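# Place the wooden crate onto its stand

## Task

Get the wooden crate resting on its stand, and do not let it fall at any point.

## Robot and tools

Robot: two arms, left_arm and right_arm, each ending in a two-finger parallel gripper with a wrist camera. All positions use the scene frame: origin at table-top height, midway between the arms' nominal bases. +x points out over the table, +z points up, and left_arm is on the +y side. Image left and right do not match the arm names. Measured bases: left_arm at (+0.045, +0.371, 0) m, right_arm at (-0.004, -0.233, 0) m, both turned almost not at all about z. A camera stand is fixed behind the arms. A loose object may occasionally be nudged by an outside push.

Gripper geometry: the fingers point along the gripper's +z axis and close along its y axis. end_effector_position is the spot between the finger pads, roughly 1 cm short of the fingertips. Printed positions and orientations can be off by a few centimetres, more when the arm is stretched out.

execute_actions(actions, cameras): actions is a list of actions. Each action is a table of 1 to 15 rows, and each row lasts one 1/30 s control step. A table with fewer than 15 rows repeats its final row for the remaining steps. Every row holds 14 numbers, each in [-1, 1], always covering both arms: left_arm dx, dy, dz, rx, ry, rz, opening, then right_arm's seven in the same order. dx to rz are an offset, not a pose: they are measured from that arm's Hand target at the moment the action began, along the scene axes, and every row counts from that same start, not from the row before. Scale: 1.0 means 0.6 m for dx, dy, dz and 180 degrees for the rotation. rx, ry, rz form a single rotation vector, turning about the Hand target's position. Since each new action starts from the current Hand target, sending the same offset again moves further. Sending six zeros re-commands the current Hand target. Opening is absolute: +1 fully open (0.093 m), -1 closed. A 0 there means half open, so to keep a gripper unchanged, resend its present command. Images are returned only when actions is [] or cameras names some: cam_high, cam_low (504x504), cam_left_wrist, cam_right_wrist (672x504), or "all".

move(target, speed, blend, opening_speed, grip_force, blocking, cameras): drives each gripper in a straight line. target is one 14-number row, laid out as above, or a list of up to 15 such rows. Every row is an offset from the Hand targets at the start of the call, not from the previous row. speed is the top path speed in m/s, from 0.002 to 2.9 (default 0.25); turning is capped at twice that value in rad/s. Give one number, or one per row. blend (m) rounds the corners between rows. The default 0 stops at each row. opening_speed (per second on the -1..+1 scale, at least 0.2) makes the fingers change gradually. grip_force is the per-pad force cap in newtons, 10 to 50. Give one value, or one per arm. It persists until changed, and at low values the fingers close slowly. Set blocking=false to get the result after about 0.5 s while the move keeps going. A move is capped at 10 s and does not avoid obstacles or the other arm. Grippers lag their path and overshoot speed more when fast or nearly straight-armed. Avoid routing a gripper close to its own base; go around it. The extra 'move:' line gives the outcome (done, off_target, moving, held, fault) plus any limits (paced = clipped pose, held = steps withheld). Arms not named in that outcome ended within 10 mm and 2 degrees.

wait(seconds): 0 to 10 s; the arms hold their last commands, and a running move keeps going. stop(): brakes a running move, which needs some distance. zoom_image(camera, region): enlarges [x0, y0, x1, y1] pixels, with (0,0) at top-left and at most 504 on each side, of a camera's newest image. read_manual(section): licence texts only. finished_scene(scene): ends the current scene, given its number; it cannot be undone, so call it only once the crate rests on the stand untouched.

Results: end_effector_position (m) and end_effector_quat_wxyz in the scene frame. Hand target is the last commanded pose after clipping, and it is the base for the next offsets. Tool commands shows current gripper commands. grip_measured is the finger motor position on the opening scale. Joint positions end with the gripper opening in metres. Joint torques follow joint order: positive means toward larger joint values. Joints 1 to 3 wrap at ±28 N m. Joint velocities may say 'within noise'. Grippers often settle short of the Hand target; another command, even zeros, asks for it again, or you can add the missing distance. Orientation commands are clipped to 40 degrees from the measured orientation per step. Check for tilt after each move and correct it.

Gripping: the pads meet at about -0.94. For an object w mm wide, they touch it near -0.94 + 0.0208*w. Readings can be up to about 0.02 too high. For a firm hold on a rigid box, command roughly 0.24 below that touch reading. To keep holding, keep sending the same number. To release, send well above the touch reading. Each pad grips with about 50 to 65 N.

Avoid: dropping the crate or releasing it while it moves, and letting anything leave the table. Do not slam into the table, the stand or fixed parts, and do not let the arms, grippers or wrist cameras touch each other. Never close one gripper on the other's fingers, and do not strain a camera cable. An arm blocked by something keeps pushing; command its target back past the gripper to stop. Motor heat rises when holding loads, staying stretched out or pushing against something. A MOTOR HOT line appears at 75 °C. At 90 °C the arm folds and idles for the rest of the scene, and at 100 °C it goes limp.

Each tool is called after "Emit:" as name(argument=value, ...), one argument or row to a line, values as JSON.

## Session

Emit:
execute_actions(
  actions=[],
)

Scene clock: 0.00 s.
left_arm: end_effector_position=(+0.2916, +0.1239, +0.2543) grip_measured=+1.000 end_effector_quat_wxyz=(+0.473, +0.097, +0.786, -0.387) | right_arm: end_effector_position=(+0.2979, -0.2274, +0.1571) grip_measured=+1.000 end_effector_quat_wxyz=(+0.550, +0.127, +0.823, +0.067)
Joint positions: left_arm=[-0.753 0.934 0.653 0.024 0.043 -0.552 0.093] | right_arm=[0.067 0.774 0.346 0.029 0.092 0.314 0.093]
Joint velocities: within noise
Joint torques (N m): no reading
Heat: left arm: 34 °C; right arm: 34 °C.
Hand target: left_arm +0.2915, +0.1239, +0.2565; +0.473, +0.097, +0.785, -0.388 | right_arm +0.2984, -0.2274, +0.1597; +0.551, +0.127, +0.822, +0.068
Tool commands: left_gripper/opening=+1.0 right_gripper/opening=+1.0

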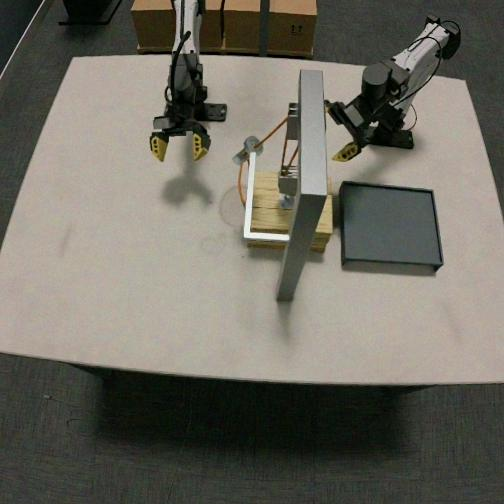

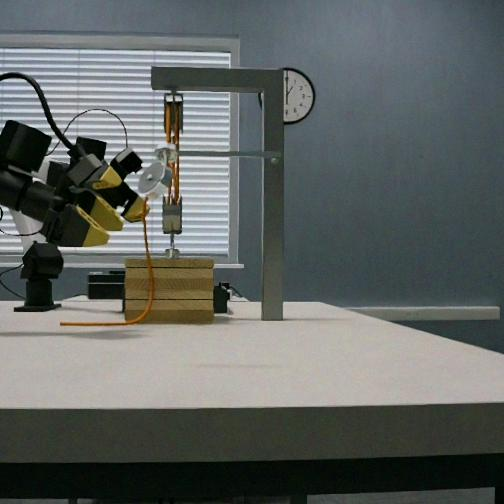

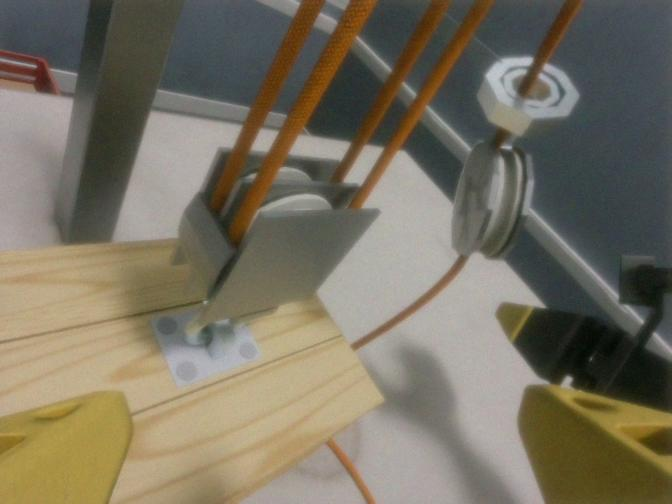

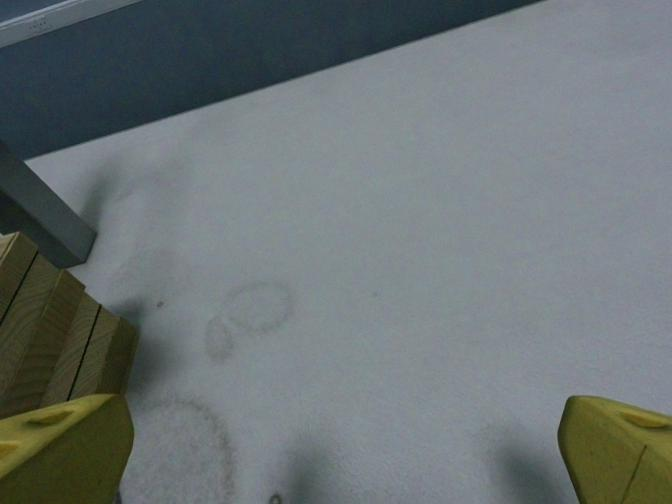

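Emit:
zoom_image(
  camera="cam_high",
  region=[130, 60, 460, 310],
)

Emit:
zoom_image(
  camera="cam_high",
  region=[215, 120, 345, 260],
)

Emit:
zoom_image(
  camera="cam_low",
  region=[40, 50, 300, 340],
)

Scaled by 1.527.

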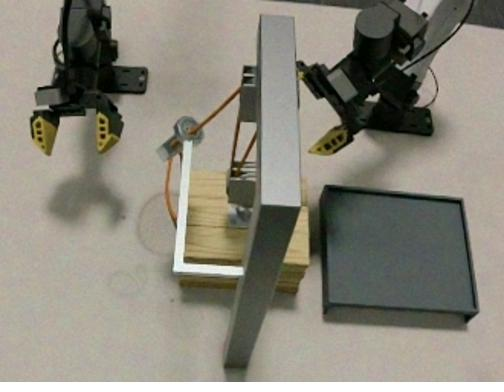

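Scaled by 3.600.

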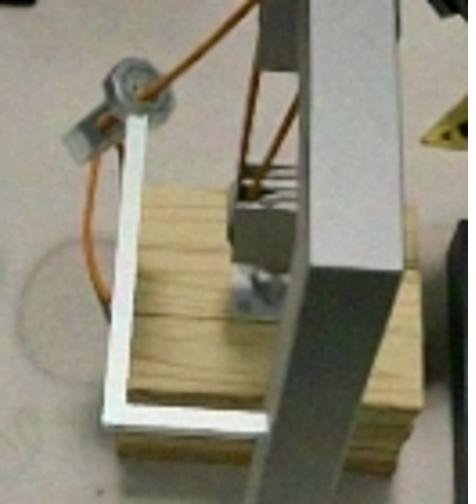

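Scaled by 1.738.

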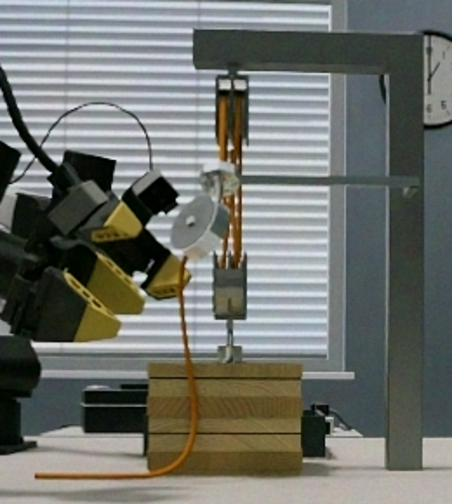

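Emit:
zoom_image(
  camera="cam_high",
  region=[325, 165, 455, 285],
)

Emit:
zoom_image(
  camera="cam_low",
  region=[50, 230, 300, 340],
)

Emit:
zoom_image(
  camera="cam_low",
  region=[120, 70, 220, 270],
)

Emit:
zoom_image(
  camera="cam_left_wrist",
  region=[100, 0, 600, 500],
)

Scaled by 3.877.

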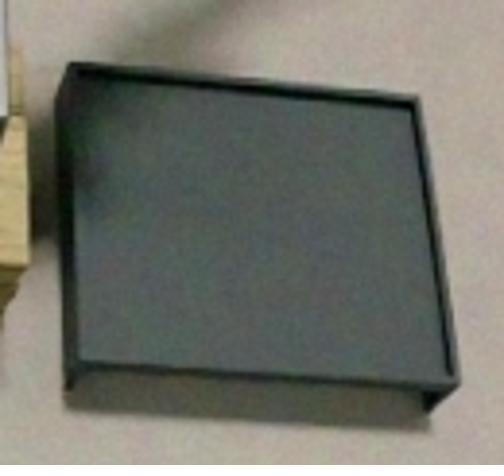

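Scaled by 2.016.

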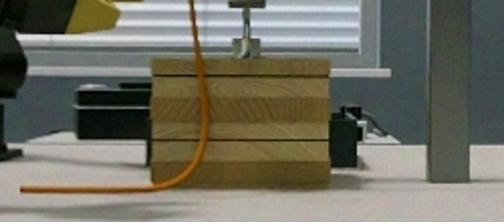

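Scaled by 2.520.

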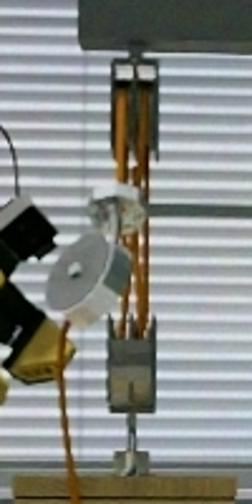

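Scaled by 1.008.

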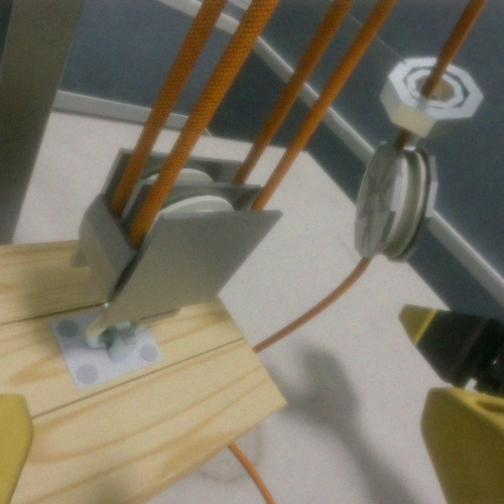

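Emit:
zoom_image(
  camera="cam_low",
  region=[0, 60, 180, 320],
)

Emit:
zoom_image(
  camera="cam_high",
  region=[140, 80, 270, 220],
)

Emit:
zoom_image(
  camera="cam_high",
  region=[230, 60, 470, 310],
)

Scaled by 1.938.

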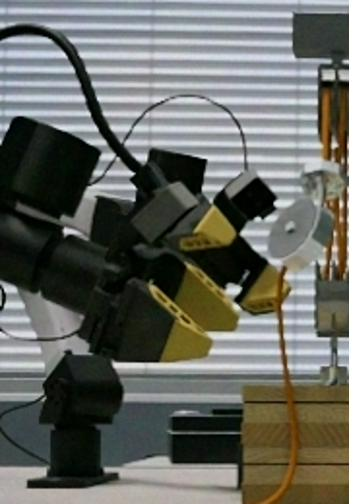

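Scaled by 3.600.

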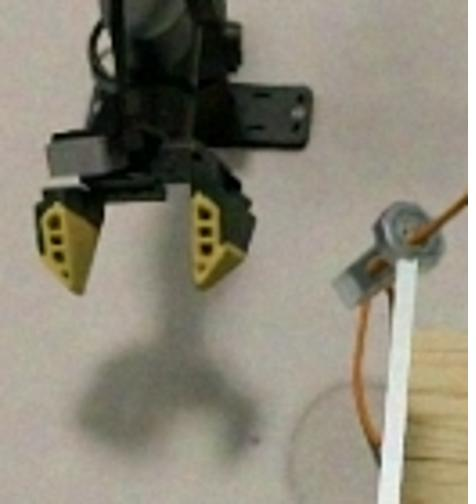

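Scaled by 2.016.

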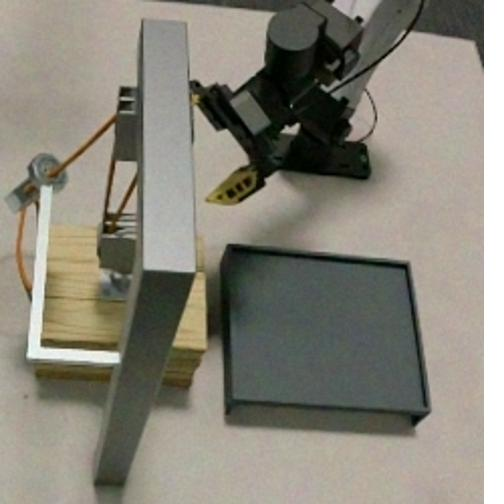

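Emit:
move(
  target=[-0.169, 0.3435, 0.0725, 0.2224, 0.106, 0.1211, 1.0, -0.164, -0.088, 0.1005, -0.0735, -0.0448, 0.29, 1.0],
  speed=0.3,
  cameras=["all"],
)

Scene clock: 165.77 s.
left_arm: end_effector_position=(+0.1901, +0.3277, +0.2970) grip_measured=+1.000 end_effector_quat_wxyz=(+0.342, +0.040, +0.938, -0.023) | right_arm: end_effector_position=(+0.1996, -0.2789, +0.2162) grip_measured=+1.000 end_effector_quat_wxyz=(+0.526, -0.274, +0.789, +0.162)
Joint positions: left_arm=[-0.689 0.794 1.375 -1.542 -0.369 -0.499 0.093] | right_arm=[-1.053 1.206 0.942 -1.565 -1.151 -1.888 0.093]
Joint torques (N m): left_arm=[0.27 2.13 6.87 1.38 -0.31 0.1] | right_arm=[0.98 -0.96 8.54 -0.11 -0.54 -0.23]
Heat: left arm: 42 °C; right arm: 42 °C.
Hand target: left_arm +0.1901, +0.3301, +0.3000; +0.342, +0.042, +0.939, -0.015 | right_arm +0.2000, -0.2802, +0.2200; +0.530, -0.313, +0.757, +0.219
Off the commanded pose: left_arm 0.004 m, 1 deg | right_arm 0.004 m, 9 deg.
joint sent to its limit (right arm) — joint 4 (wrist pitch), lower limit. The joint targets are off in orientation, not in position.
move: off_target (right_arm)

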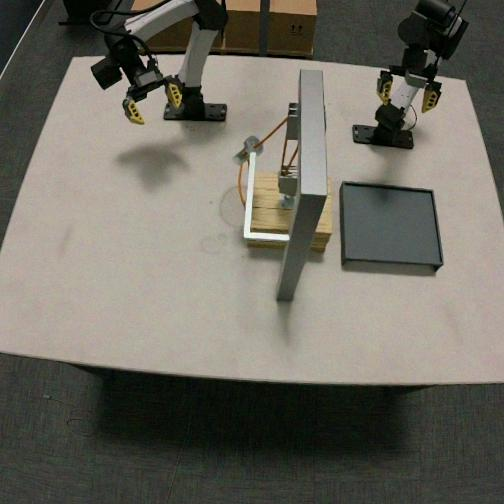

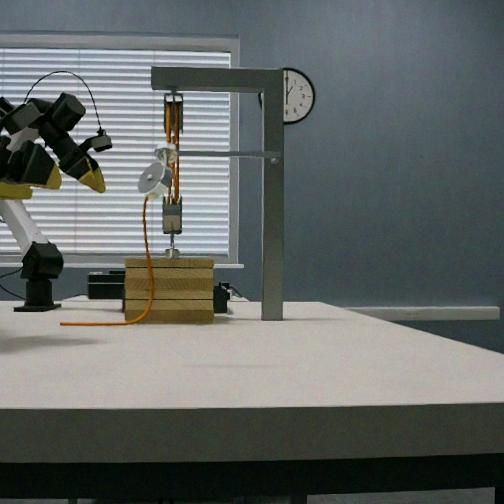

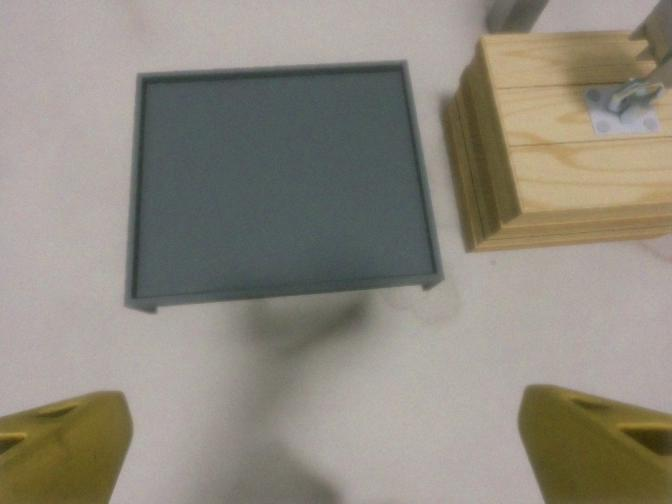

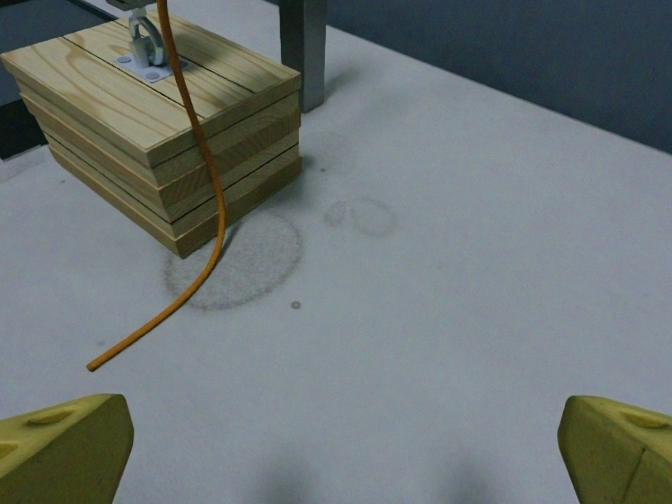

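Emit:
zoom_image(
  camera="cam_right_wrist",
  region=[0, 0, 400, 400],
)

Emit:
zoom_image(
  camera="cam_low",
  region=[40, 140, 240, 340],
)

Emit:
zoom_image(
  camera="cam_left_wrist",
  region=[100, 30, 500, 340],
)

Scaled by 1.260.

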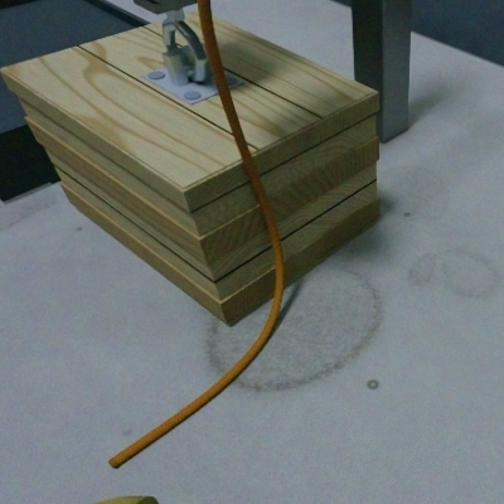

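Scaled by 2.520.

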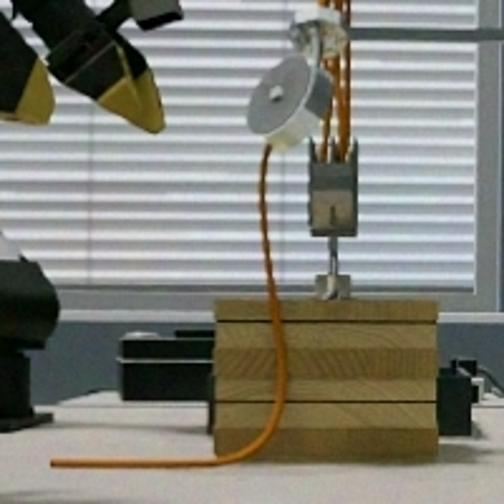

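Scaled by 1.260.

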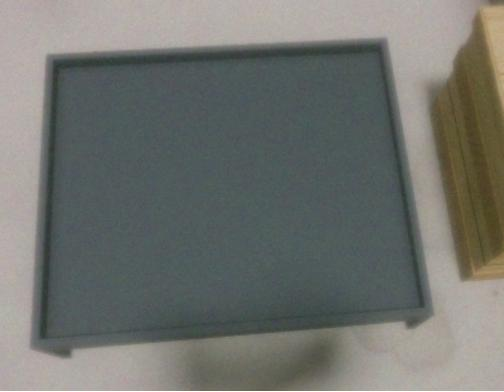

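Emit:
move(
  target=[0.31, 0.4, -0.167, -0.2304, 0.2517, 0.4835, 1.0, 0.075, 0.317, -0.117, 0.0321, -0.0458, -0.1105, 1.0],
  speed=0.4,
  cameras=["all"],
)

Scene clock: 256.30 s.
left_arm: end_effector_position=(+0.3736, +0.5675, +0.1992) grip_measured=+1.000 end_effector_quat_wxyz=(-0.022, +0.705, -0.700, +0.111) | right_arm: end_effector_position=(+0.2465, -0.0903, +0.1557) grip_measured=+1.000 end_effector_quat_wxyz=(+0.631, -0.170, +0.744, +0.136)
Joint positions: left_arm=[0.644 1.974 2.06 -1.577 0.213 -0.955 0.093] | right_arm=[0.623 0.654 0.099 0.385 0.186 0.02 0.093]
Joint torques (N m): left_arm=[0.43 -9.07 8.27 0.43 0.21 -0.11] | right_arm=[0.92 0.79 6.99 2.55 0.18 0.08]
Heat: left arm: 42 °C; right arm: 44 °C.
Hand target: left_arm +0.3762, +0.5700, +0.1997; +0.093, +0.701, -0.701, +0.092 | right_arm +0.2450, -0.0900, +0.1498; +0.628, -0.166, +0.748, +0.139
Off the commanded pose: left_arm 0.004 m, 13 deg | right_arm 0.006 m, 1 deg.
joint sent to its limit (left arm) — joint 4 (wrist pitch), lower limit. The joint targets are off in orientation, not in position.
move: off_target (left_arm)

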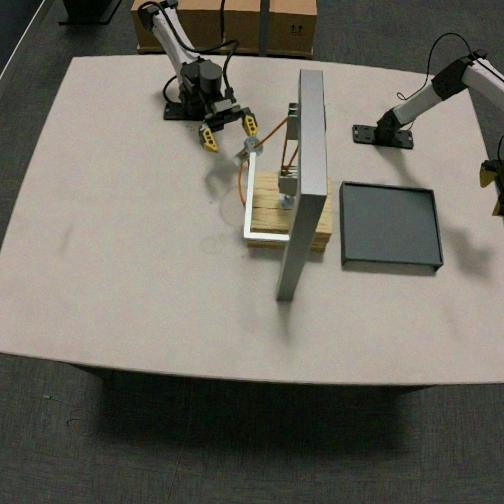

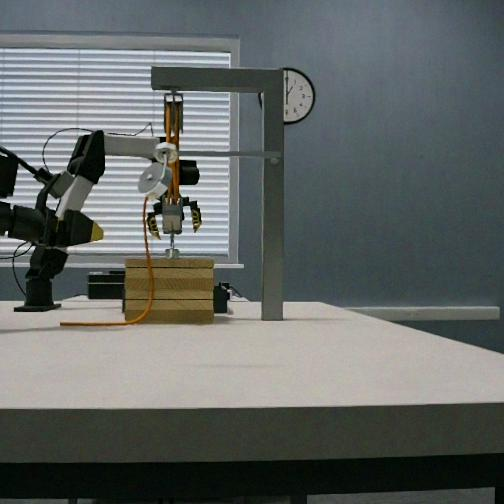

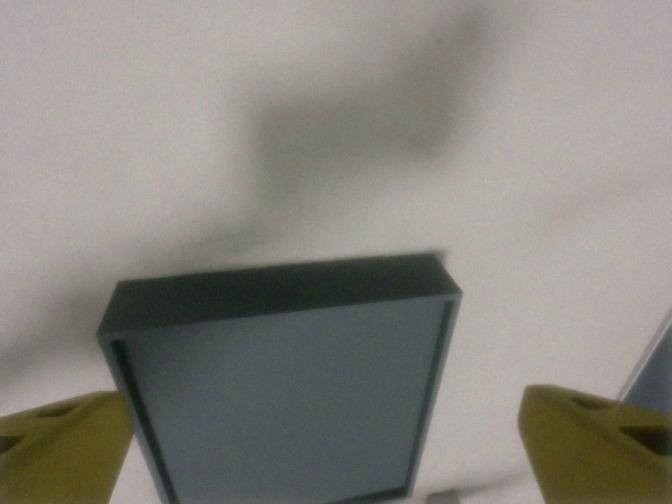

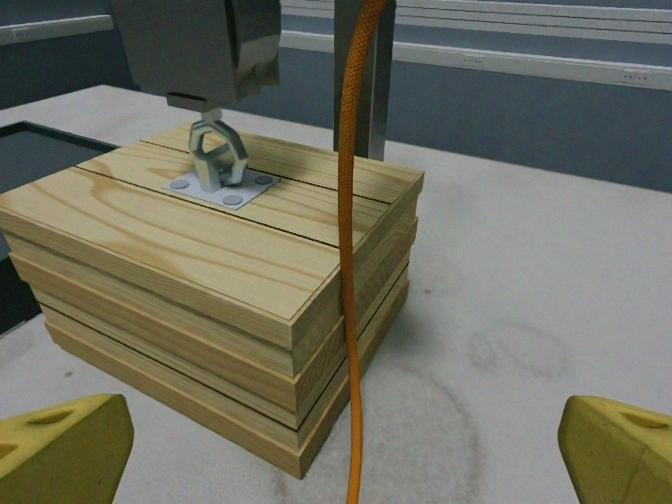

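Emit:
move(
  target=[0, -0.05, -0.255, 0, 0, 0, 1.0, 0.09, 0.039, 0.0, 0, 0, 0, 1.0],
  speed=0.2,
  cameras=["all"],
)

Scene clock: 286.17 s.
left_arm: end_effector_position=(+0.3753, +0.5426, +0.0542) grip_measured=+1.000 end_effector_quat_wxyz=(+0.085, +0.698, -0.705, +0.091) | right_arm: end_effector_position=(+0.2928, -0.0702, +0.1397) grip_measured=+1.000 end_effector_quat_wxyz=(+0.619, -0.168, +0.756, +0.131)
Joint positions: left_arm=[0.586 2.107 1.669 -1.265 0.213 -0.973 0.093] | right_arm=[0.568 1.15 0.189 0.759 0.139 0.02 0.093]
Joint torques (N m): left_arm=[-0.29 -10.39 5.41 0.2 0.19 -0.12] | right_arm=[-0.65 -1.13 9.98 2.46 -0.02 -0.01]
Heat: left arm: 44 °C; right arm: 42 °C.
Hand target: left_arm +0.3761, +0.5401, +0.0467; +0.093, +0.701, -0.701, +0.092 | right_arm +0.2990, -0.0666, +0.1498; +0.628, -0.166, +0.748, +0.139
Off the commanded pose: left_arm 0.008 m, 1 deg | right_arm 0.012 m, 2 deg.
move: off_target (right_arm)

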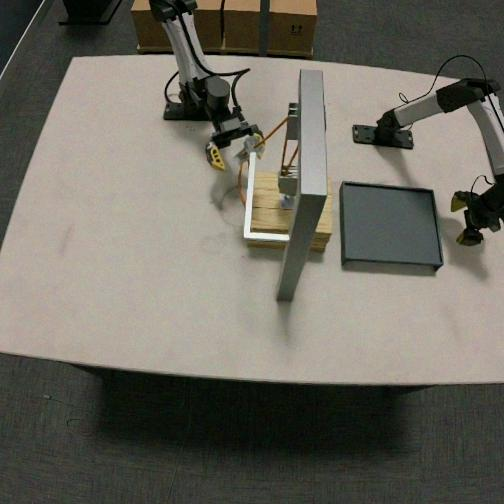

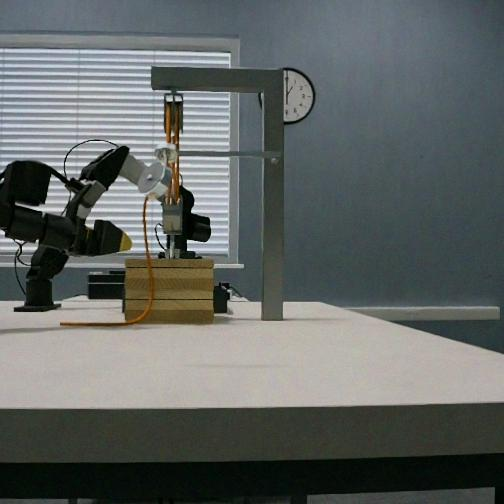

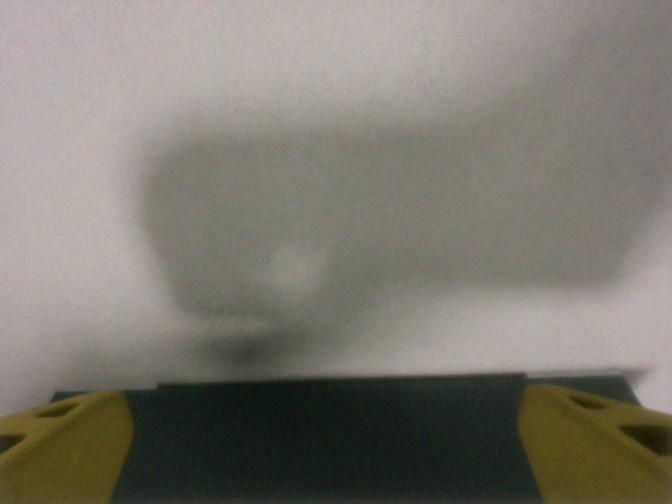

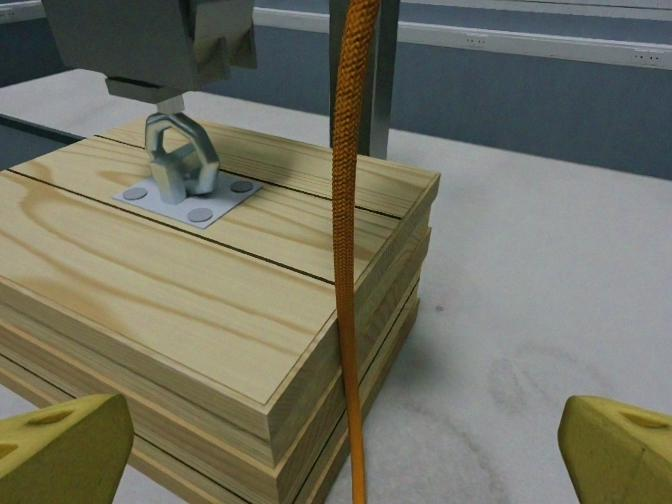

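Emit:
zoom_image(
  camera="cam_right_wrist",
  region=[260, 150, 440, 504],
)

Emit:
zoom_image(
  camera="cam_high",
  region=[190, 90, 330, 260],
)

Emit:
zoom_image(
  camera="cam_low",
  region=[60, 140, 240, 340],
)

Scaled by 1.424.

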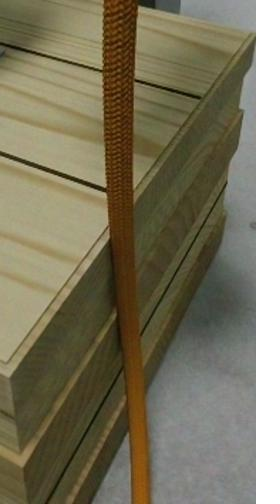

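Scaled by 2.965.

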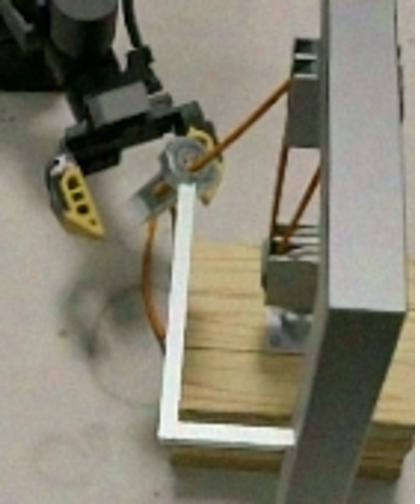

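Scaled by 2.520.

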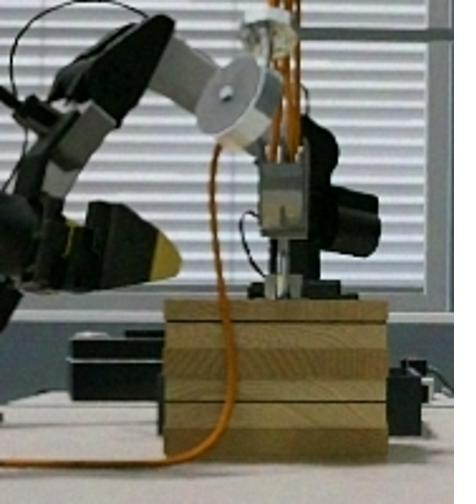

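Emit:
move(
  target=[0, 0, 0, 0, 0, 0, 1.0, 0.065, 0.0293, 0.0187, 0, 0, 0, 1.0],
  speed=0.12,
  cameras=["cam_right_wrist", "cam_low", "cam_high"],
)

Scene clock: 307.53 s.
left_arm: end_effector_position=(+0.3753, +0.5426, +0.0542) grip_measured=+1.000 end_effector_quat_wxyz=(+0.085, +0.698, -0.705, +0.091) | right_arm: end_effector_position=(+0.3320, -0.0520, +0.1538) grip_measured=+1.000 end_effector_quat_wxyz=(+0.621, -0.165, +0.754, +0.134)
Joint positions: left_arm=[0.586 2.107 1.669 -1.265 0.213 -0.973 0.093] | right_arm=[0.541 1.331 0.355 0.781 0.114 0.02 0.093]
Joint torques (N m): left_arm=[-0.34 -10.39 5.41 0.19 0.19 -0.12] | right_arm=[-1.02 -2.52 9.63 2.53 -0.02 -0.06]
Heat: left arm: 41 °C; right arm: 43 °C.
Hand target: left_arm +0.3761, +0.5401, +0.0467; +0.093, +0.702, -0.701, +0.092 | right_arm +0.3380, -0.0489, +0.1610; +0.628, -0.166, +0.748, +0.139
Off the commanded pose: left_arm 0.008 m, 1 deg | right_arm 0.010 m, 1 deg.
move: done
Images, in order (width x height): cam_high 504x504, cam_low 504x504, cam_right_wrist 672x504.

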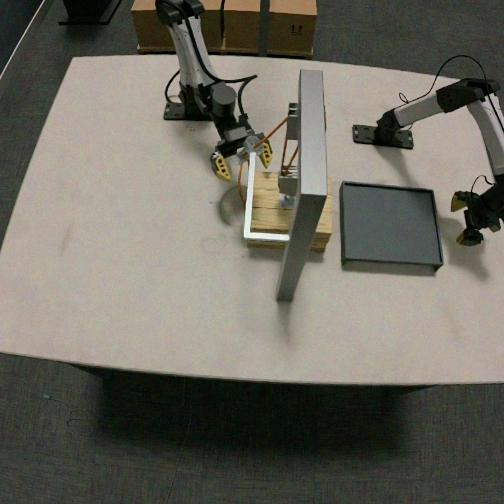

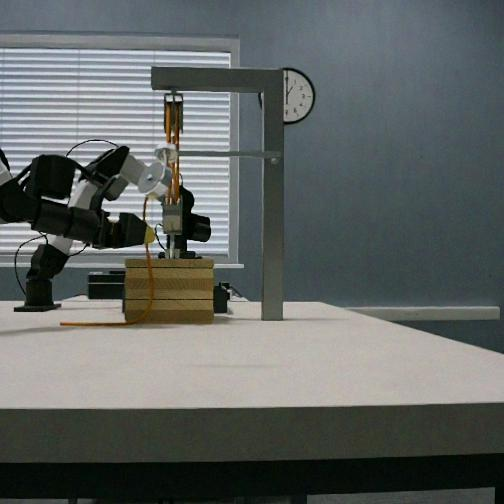

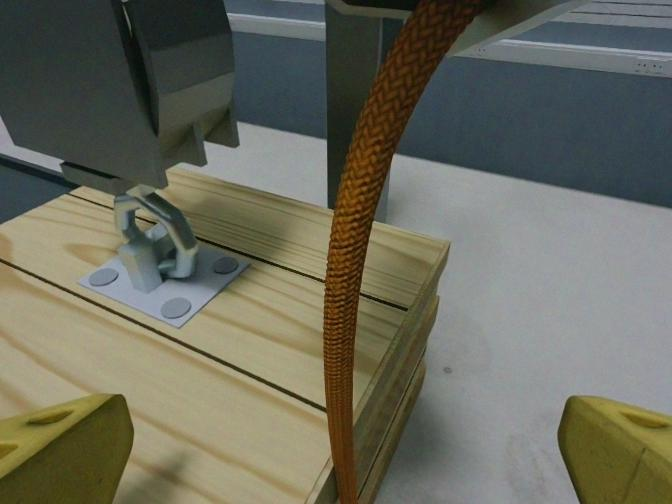

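Emit:
move(
  target=[0, 0, 0, 0, 0, 0, 1.0, 0, 0, 0, 0, 0, 0, -1.0],
  opening_speed=1.5,
  cameras=["cam_right_wrist", "cam_low"],
)

Scene clock: 312.80 s.
left_arm: end_effector_position=(+0.3753, +0.5426, +0.0542) grip_measured=+1.000 end_effector_quat_wxyz=(+0.085, +0.698, -0.705, +0.091) | right_arm: end_effector_position=(+0.3319, -0.0519, +0.1539) grip_measured=-0.981 end_effector_quat_wxyz=(+0.621, -0.165, +0.754, +0.134)
Joint positions: left_arm=[0.586 2.107 1.669 -1.265 0.213 -0.973 0.093] | right_arm=[0.541 1.331 0.355 0.781 0.113 0.02 0]
Joint torques (N m): left_arm=[-0.31 -10.4 5.41 0.19 0.19 -0.12] | right_arm=[-0.68 -2.36 9.47 2.56 -0.06 -0.08]
Heat: left arm: 41 °C; right arm: 44 °C.
Hand target: left_arm +0.3761, +0.5401, +0.0467; +0.093, +0.702, -0.701, +0.092 | right_arm +0.3380, -0.0489, +0.1611; +0.628, -0.166, +0.748, +0.139
Off the commanded pose: left_arm 0.008 m, 1 deg | right_arm 0.010 m, 1 deg.
move: done
Images, in order (width x height): cam_low 504x504, cam_right_wrist 672x504.

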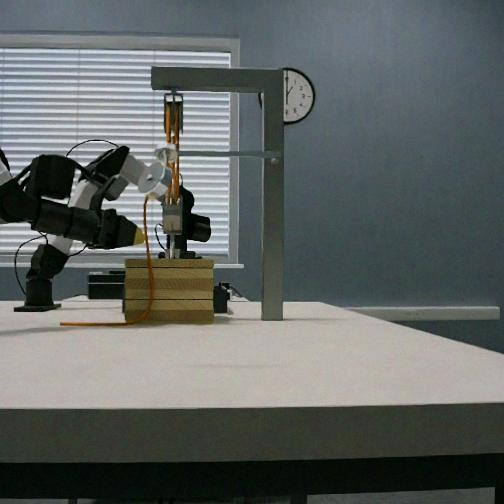

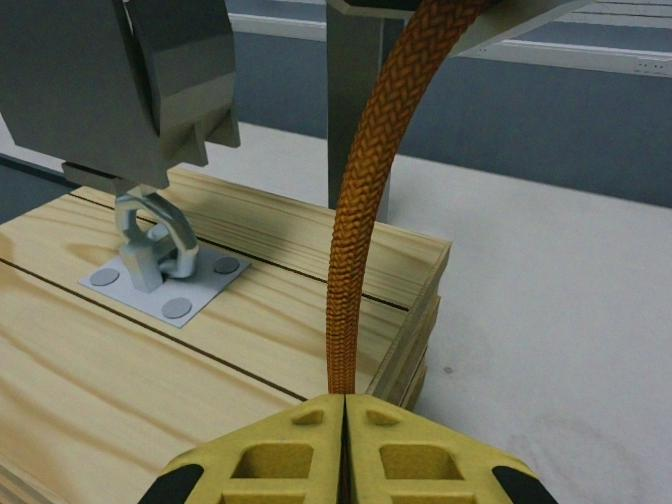

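Emit:
zoom_image(
  camera="cam_low",
  region=[90, 180, 210, 300],
)

Emit:
zoom_image(
  camera="cam_right_wrist",
  region=[240, 300, 440, 500],
)

Scaled by 4.200.

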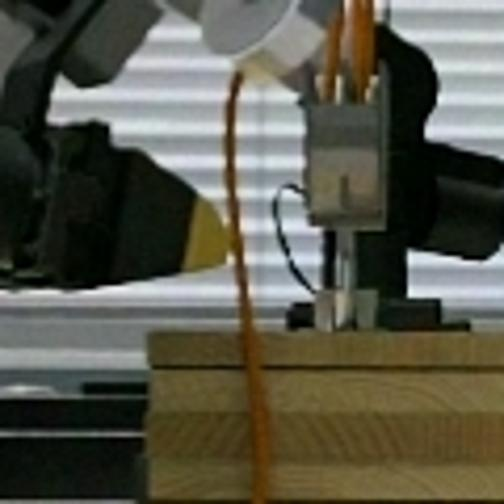

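Scaled by 2.520.

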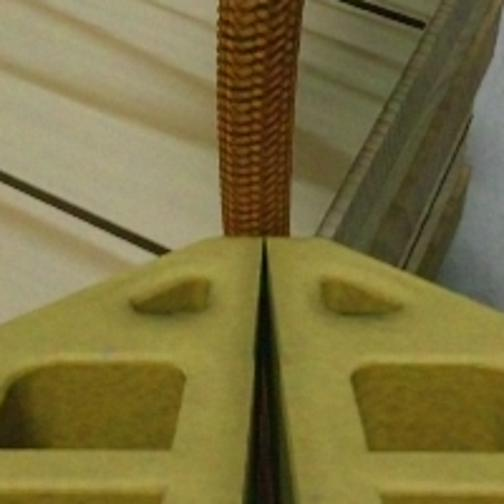

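Emit:
move(
  target=[
    [0, 0, 0, 0, 0, 0, 1.0, 0, 0, 0, 0, 0, 0, 0.1],
    [0, 0, 0, 0, 0, 0, 1.0, 0.0275, 0.0125, 0, 0, 0, 0, 0.1],
    [0, 0, 0, 0, 0, 0, 1.0, 0.0275, 0.0125, 0, 0, 0, 0, -1.0],
  ],
  speed=0.1,
  opening_speed=2.0,
  cameras=["cam_right_wrist", "cam_low"],
)

Scene clock: 325.03 s.
left_arm: end_effector_position=(+0.3753, +0.5426, +0.0542) grip_measured=+1.000 end_effector_quat_wxyz=(+0.085, +0.698, -0.705, +0.091) | right_arm: end_effector_position=(+0.3478, -0.0444, +0.1541) grip_measured=-0.957 end_effector_quat_wxyz=(+0.621, -0.164, +0.754, +0.135)
Joint positions: left_arm=[0.586 2.107 1.669 -1.265 0.213 -0.973 0.093] | right_arm=[0.533 1.413 0.415 0.803 0.105 0.02 0]
Joint torques (N m): left_arm=[-0.31 -10.41 5.41 0.2 0.2 -0.12] | right_arm=[-0.68 -2.81 9.59 2.53 -0.03 -0.1]
Heat: left arm: 42 °C; right arm: 45 °C.
Hand target: left_arm +0.3761, +0.5401, +0.0467; +0.093, +0.702, -0.701, +0.092 | right_arm +0.3545, -0.0415, +0.1610; +0.628, -0.166, +0.748, +0.139
Off the commanded pose: left_arm 0.008 m, 1 deg | right_arm 0.010 m, 1 deg.
move: done
Images, in order (width x height): cam_low 504x504, cam_right_wrist 672x504.

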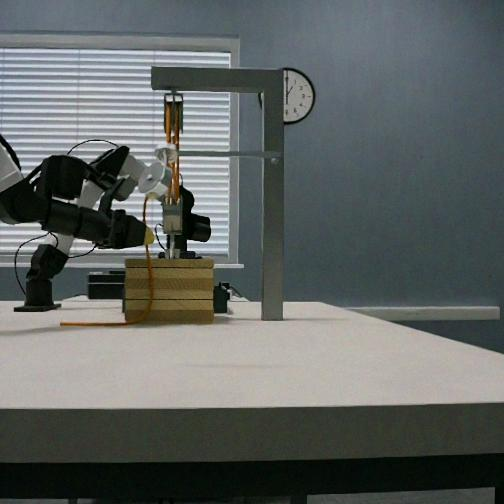

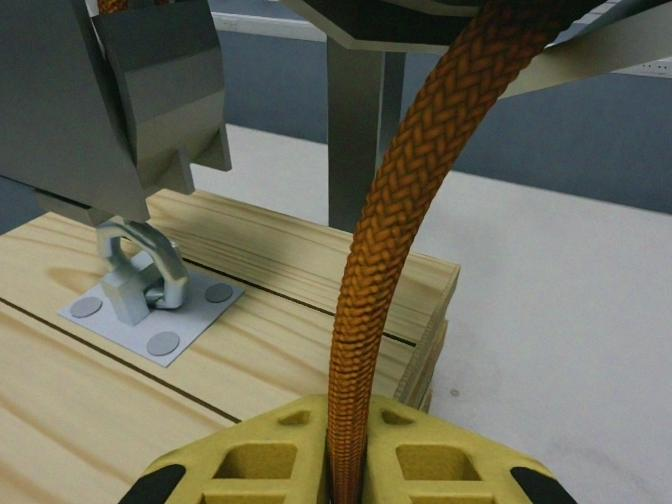

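Emit:
move(
  target=[0, 0, 0, 0, 0, 0, 1.0, -0.061, -0.244, -0.005, -0.0946, -0.0167, -0.0379, -1.0],
  speed=0.1,
  cameras=["all"],
)

Scene clock: 343.60 s.
left_arm: end_effector_position=(+0.3753, +0.5426, +0.0542) grip_measured=+1.000 end_effector_quat_wxyz=(+0.085, +0.698, -0.705, +0.091) | right_arm: end_effector_position=(+0.3177, -0.1573, +0.2127) grip_measured=-0.969 end_effector_quat_wxyz=(+0.691, -0.254, +0.677, +0.015)
Joint positions: left_arm=[0.586 2.107 1.669 -1.265 0.213 -0.973 0.093] | right_arm=[0.075 0.923 0.274 0.602 -0.303 -0.351 0]
Joint torques (N m): left_arm=[-0.32 -10.4 5.41 0.19 0.2 -0.12] | right_arm=[-4.07 -1.09 3.44 0.94 0.88 -0.02]
Heat: left arm: 43 °C; right arm: 46 °C.
Hand target: left_arm +0.3761, +0.5401, +0.0467; +0.093, +0.702, -0.701, +0.092 | right_arm +0.3179, -0.1879, +0.1580; +0.623, -0.216, +0.752, -0.015
Off the commanded pose: left_arm 0.008 m, 1 deg | right_arm 0.063 m, 13 deg.
move: off_target (right_arm)

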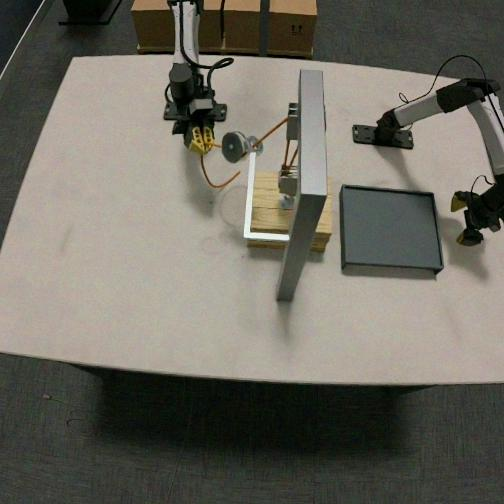

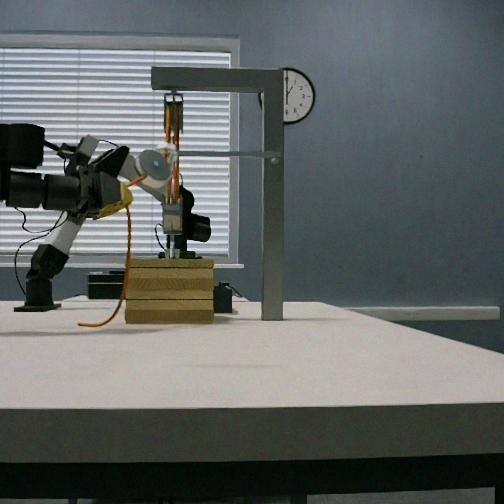

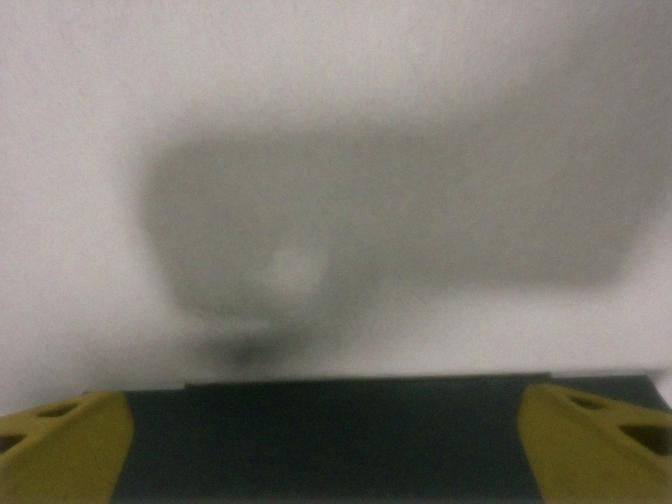

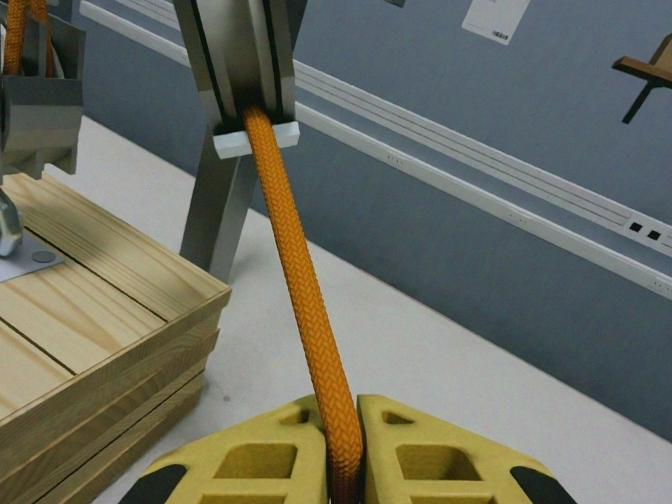

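Emit:
move(
  target=[0, 0, 0, 0, 0, 0, 1.0, -0.063, -0.2535, -0.047, -0.0946, -0.0167, -0.0379, -1.0],
  speed=0.1,
  cameras=["all"],
)

Scene clock: 352.17 s.
left_arm: end_effector_position=(+0.3753, +0.5426, +0.0542) grip_measured=+1.000 end_effector_quat_wxyz=(+0.085, +0.698, -0.705, +0.091) | right_arm: end_effector_position=(+0.2658, -0.2759, +0.1780) grip_measured=-0.971 end_effector_quat_wxyz=(+0.671, -0.383, +0.624, -0.119)
Joint positions: left_arm=[0.586 2.107 1.669 -1.265 0.213 -0.973 0.093] | right_arm=[-0.747 0.922 0.178 0.581 -1.114 -0.873 0]
Joint torques (N m): left_arm=[-0.34 -10.4 5.44 0.19 0.2 -0.12] | right_arm=[-8.4 2.19 3.85 0.8 2.21 -0.02]
Heat: left arm: 43 °C; right arm: 44 °C.
Hand target: left_arm +0.3761, +0.5401, +0.0467; +0.093, +0.702, -0.701, +0.092 | right_arm +0.2801, -0.3401, +0.1298; +0.601, -0.260, +0.736, -0.169
Off the commanded pose: left_arm 0.008 m, 1 deg | right_arm 0.081 m, 21 deg.
move: off_target (right_arm)

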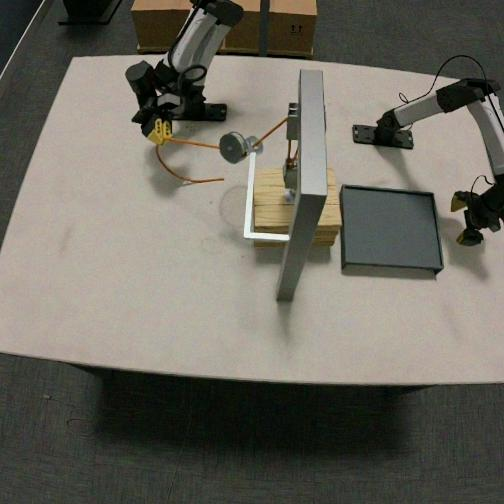

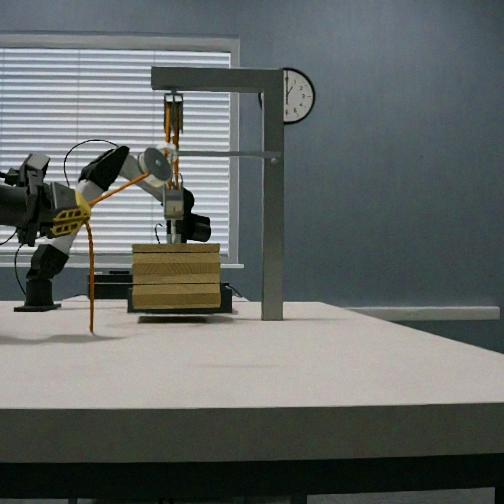

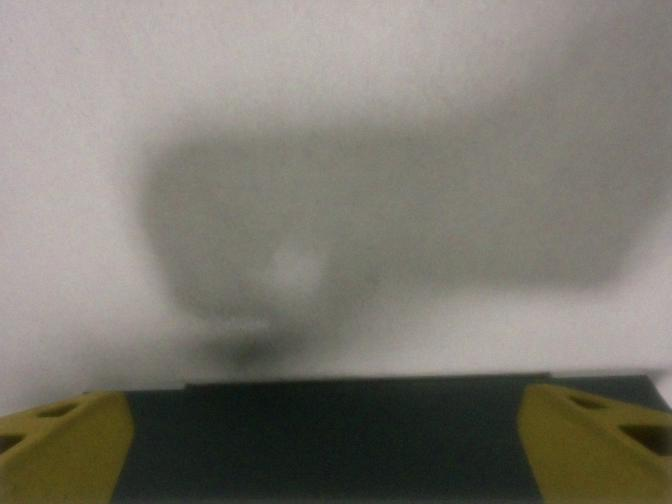

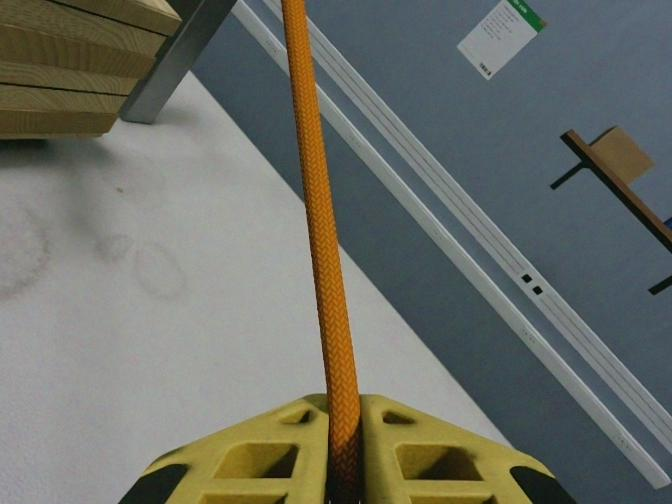

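Emit:
zoom_image(
  camera="cam_low",
  region=[100, 220, 260, 340],
)

Emit:
zoom_image(
  camera="cam_high",
  region=[120, 90, 360, 270],
)

Scaled by 3.150.

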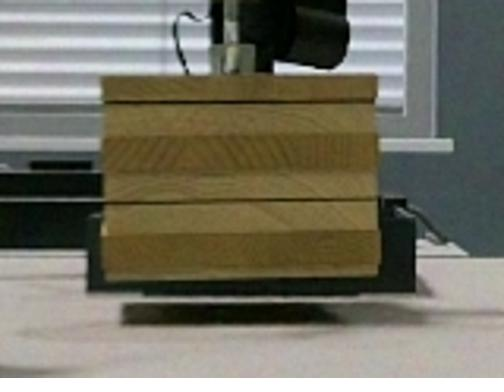

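Scaled by 2.100.

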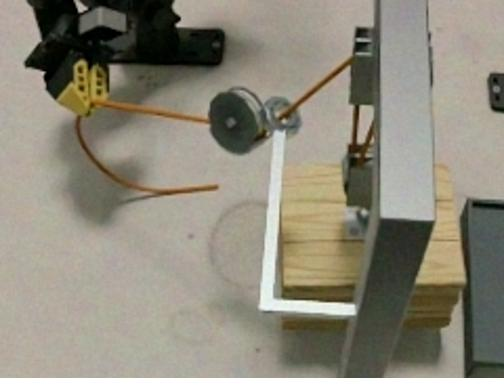

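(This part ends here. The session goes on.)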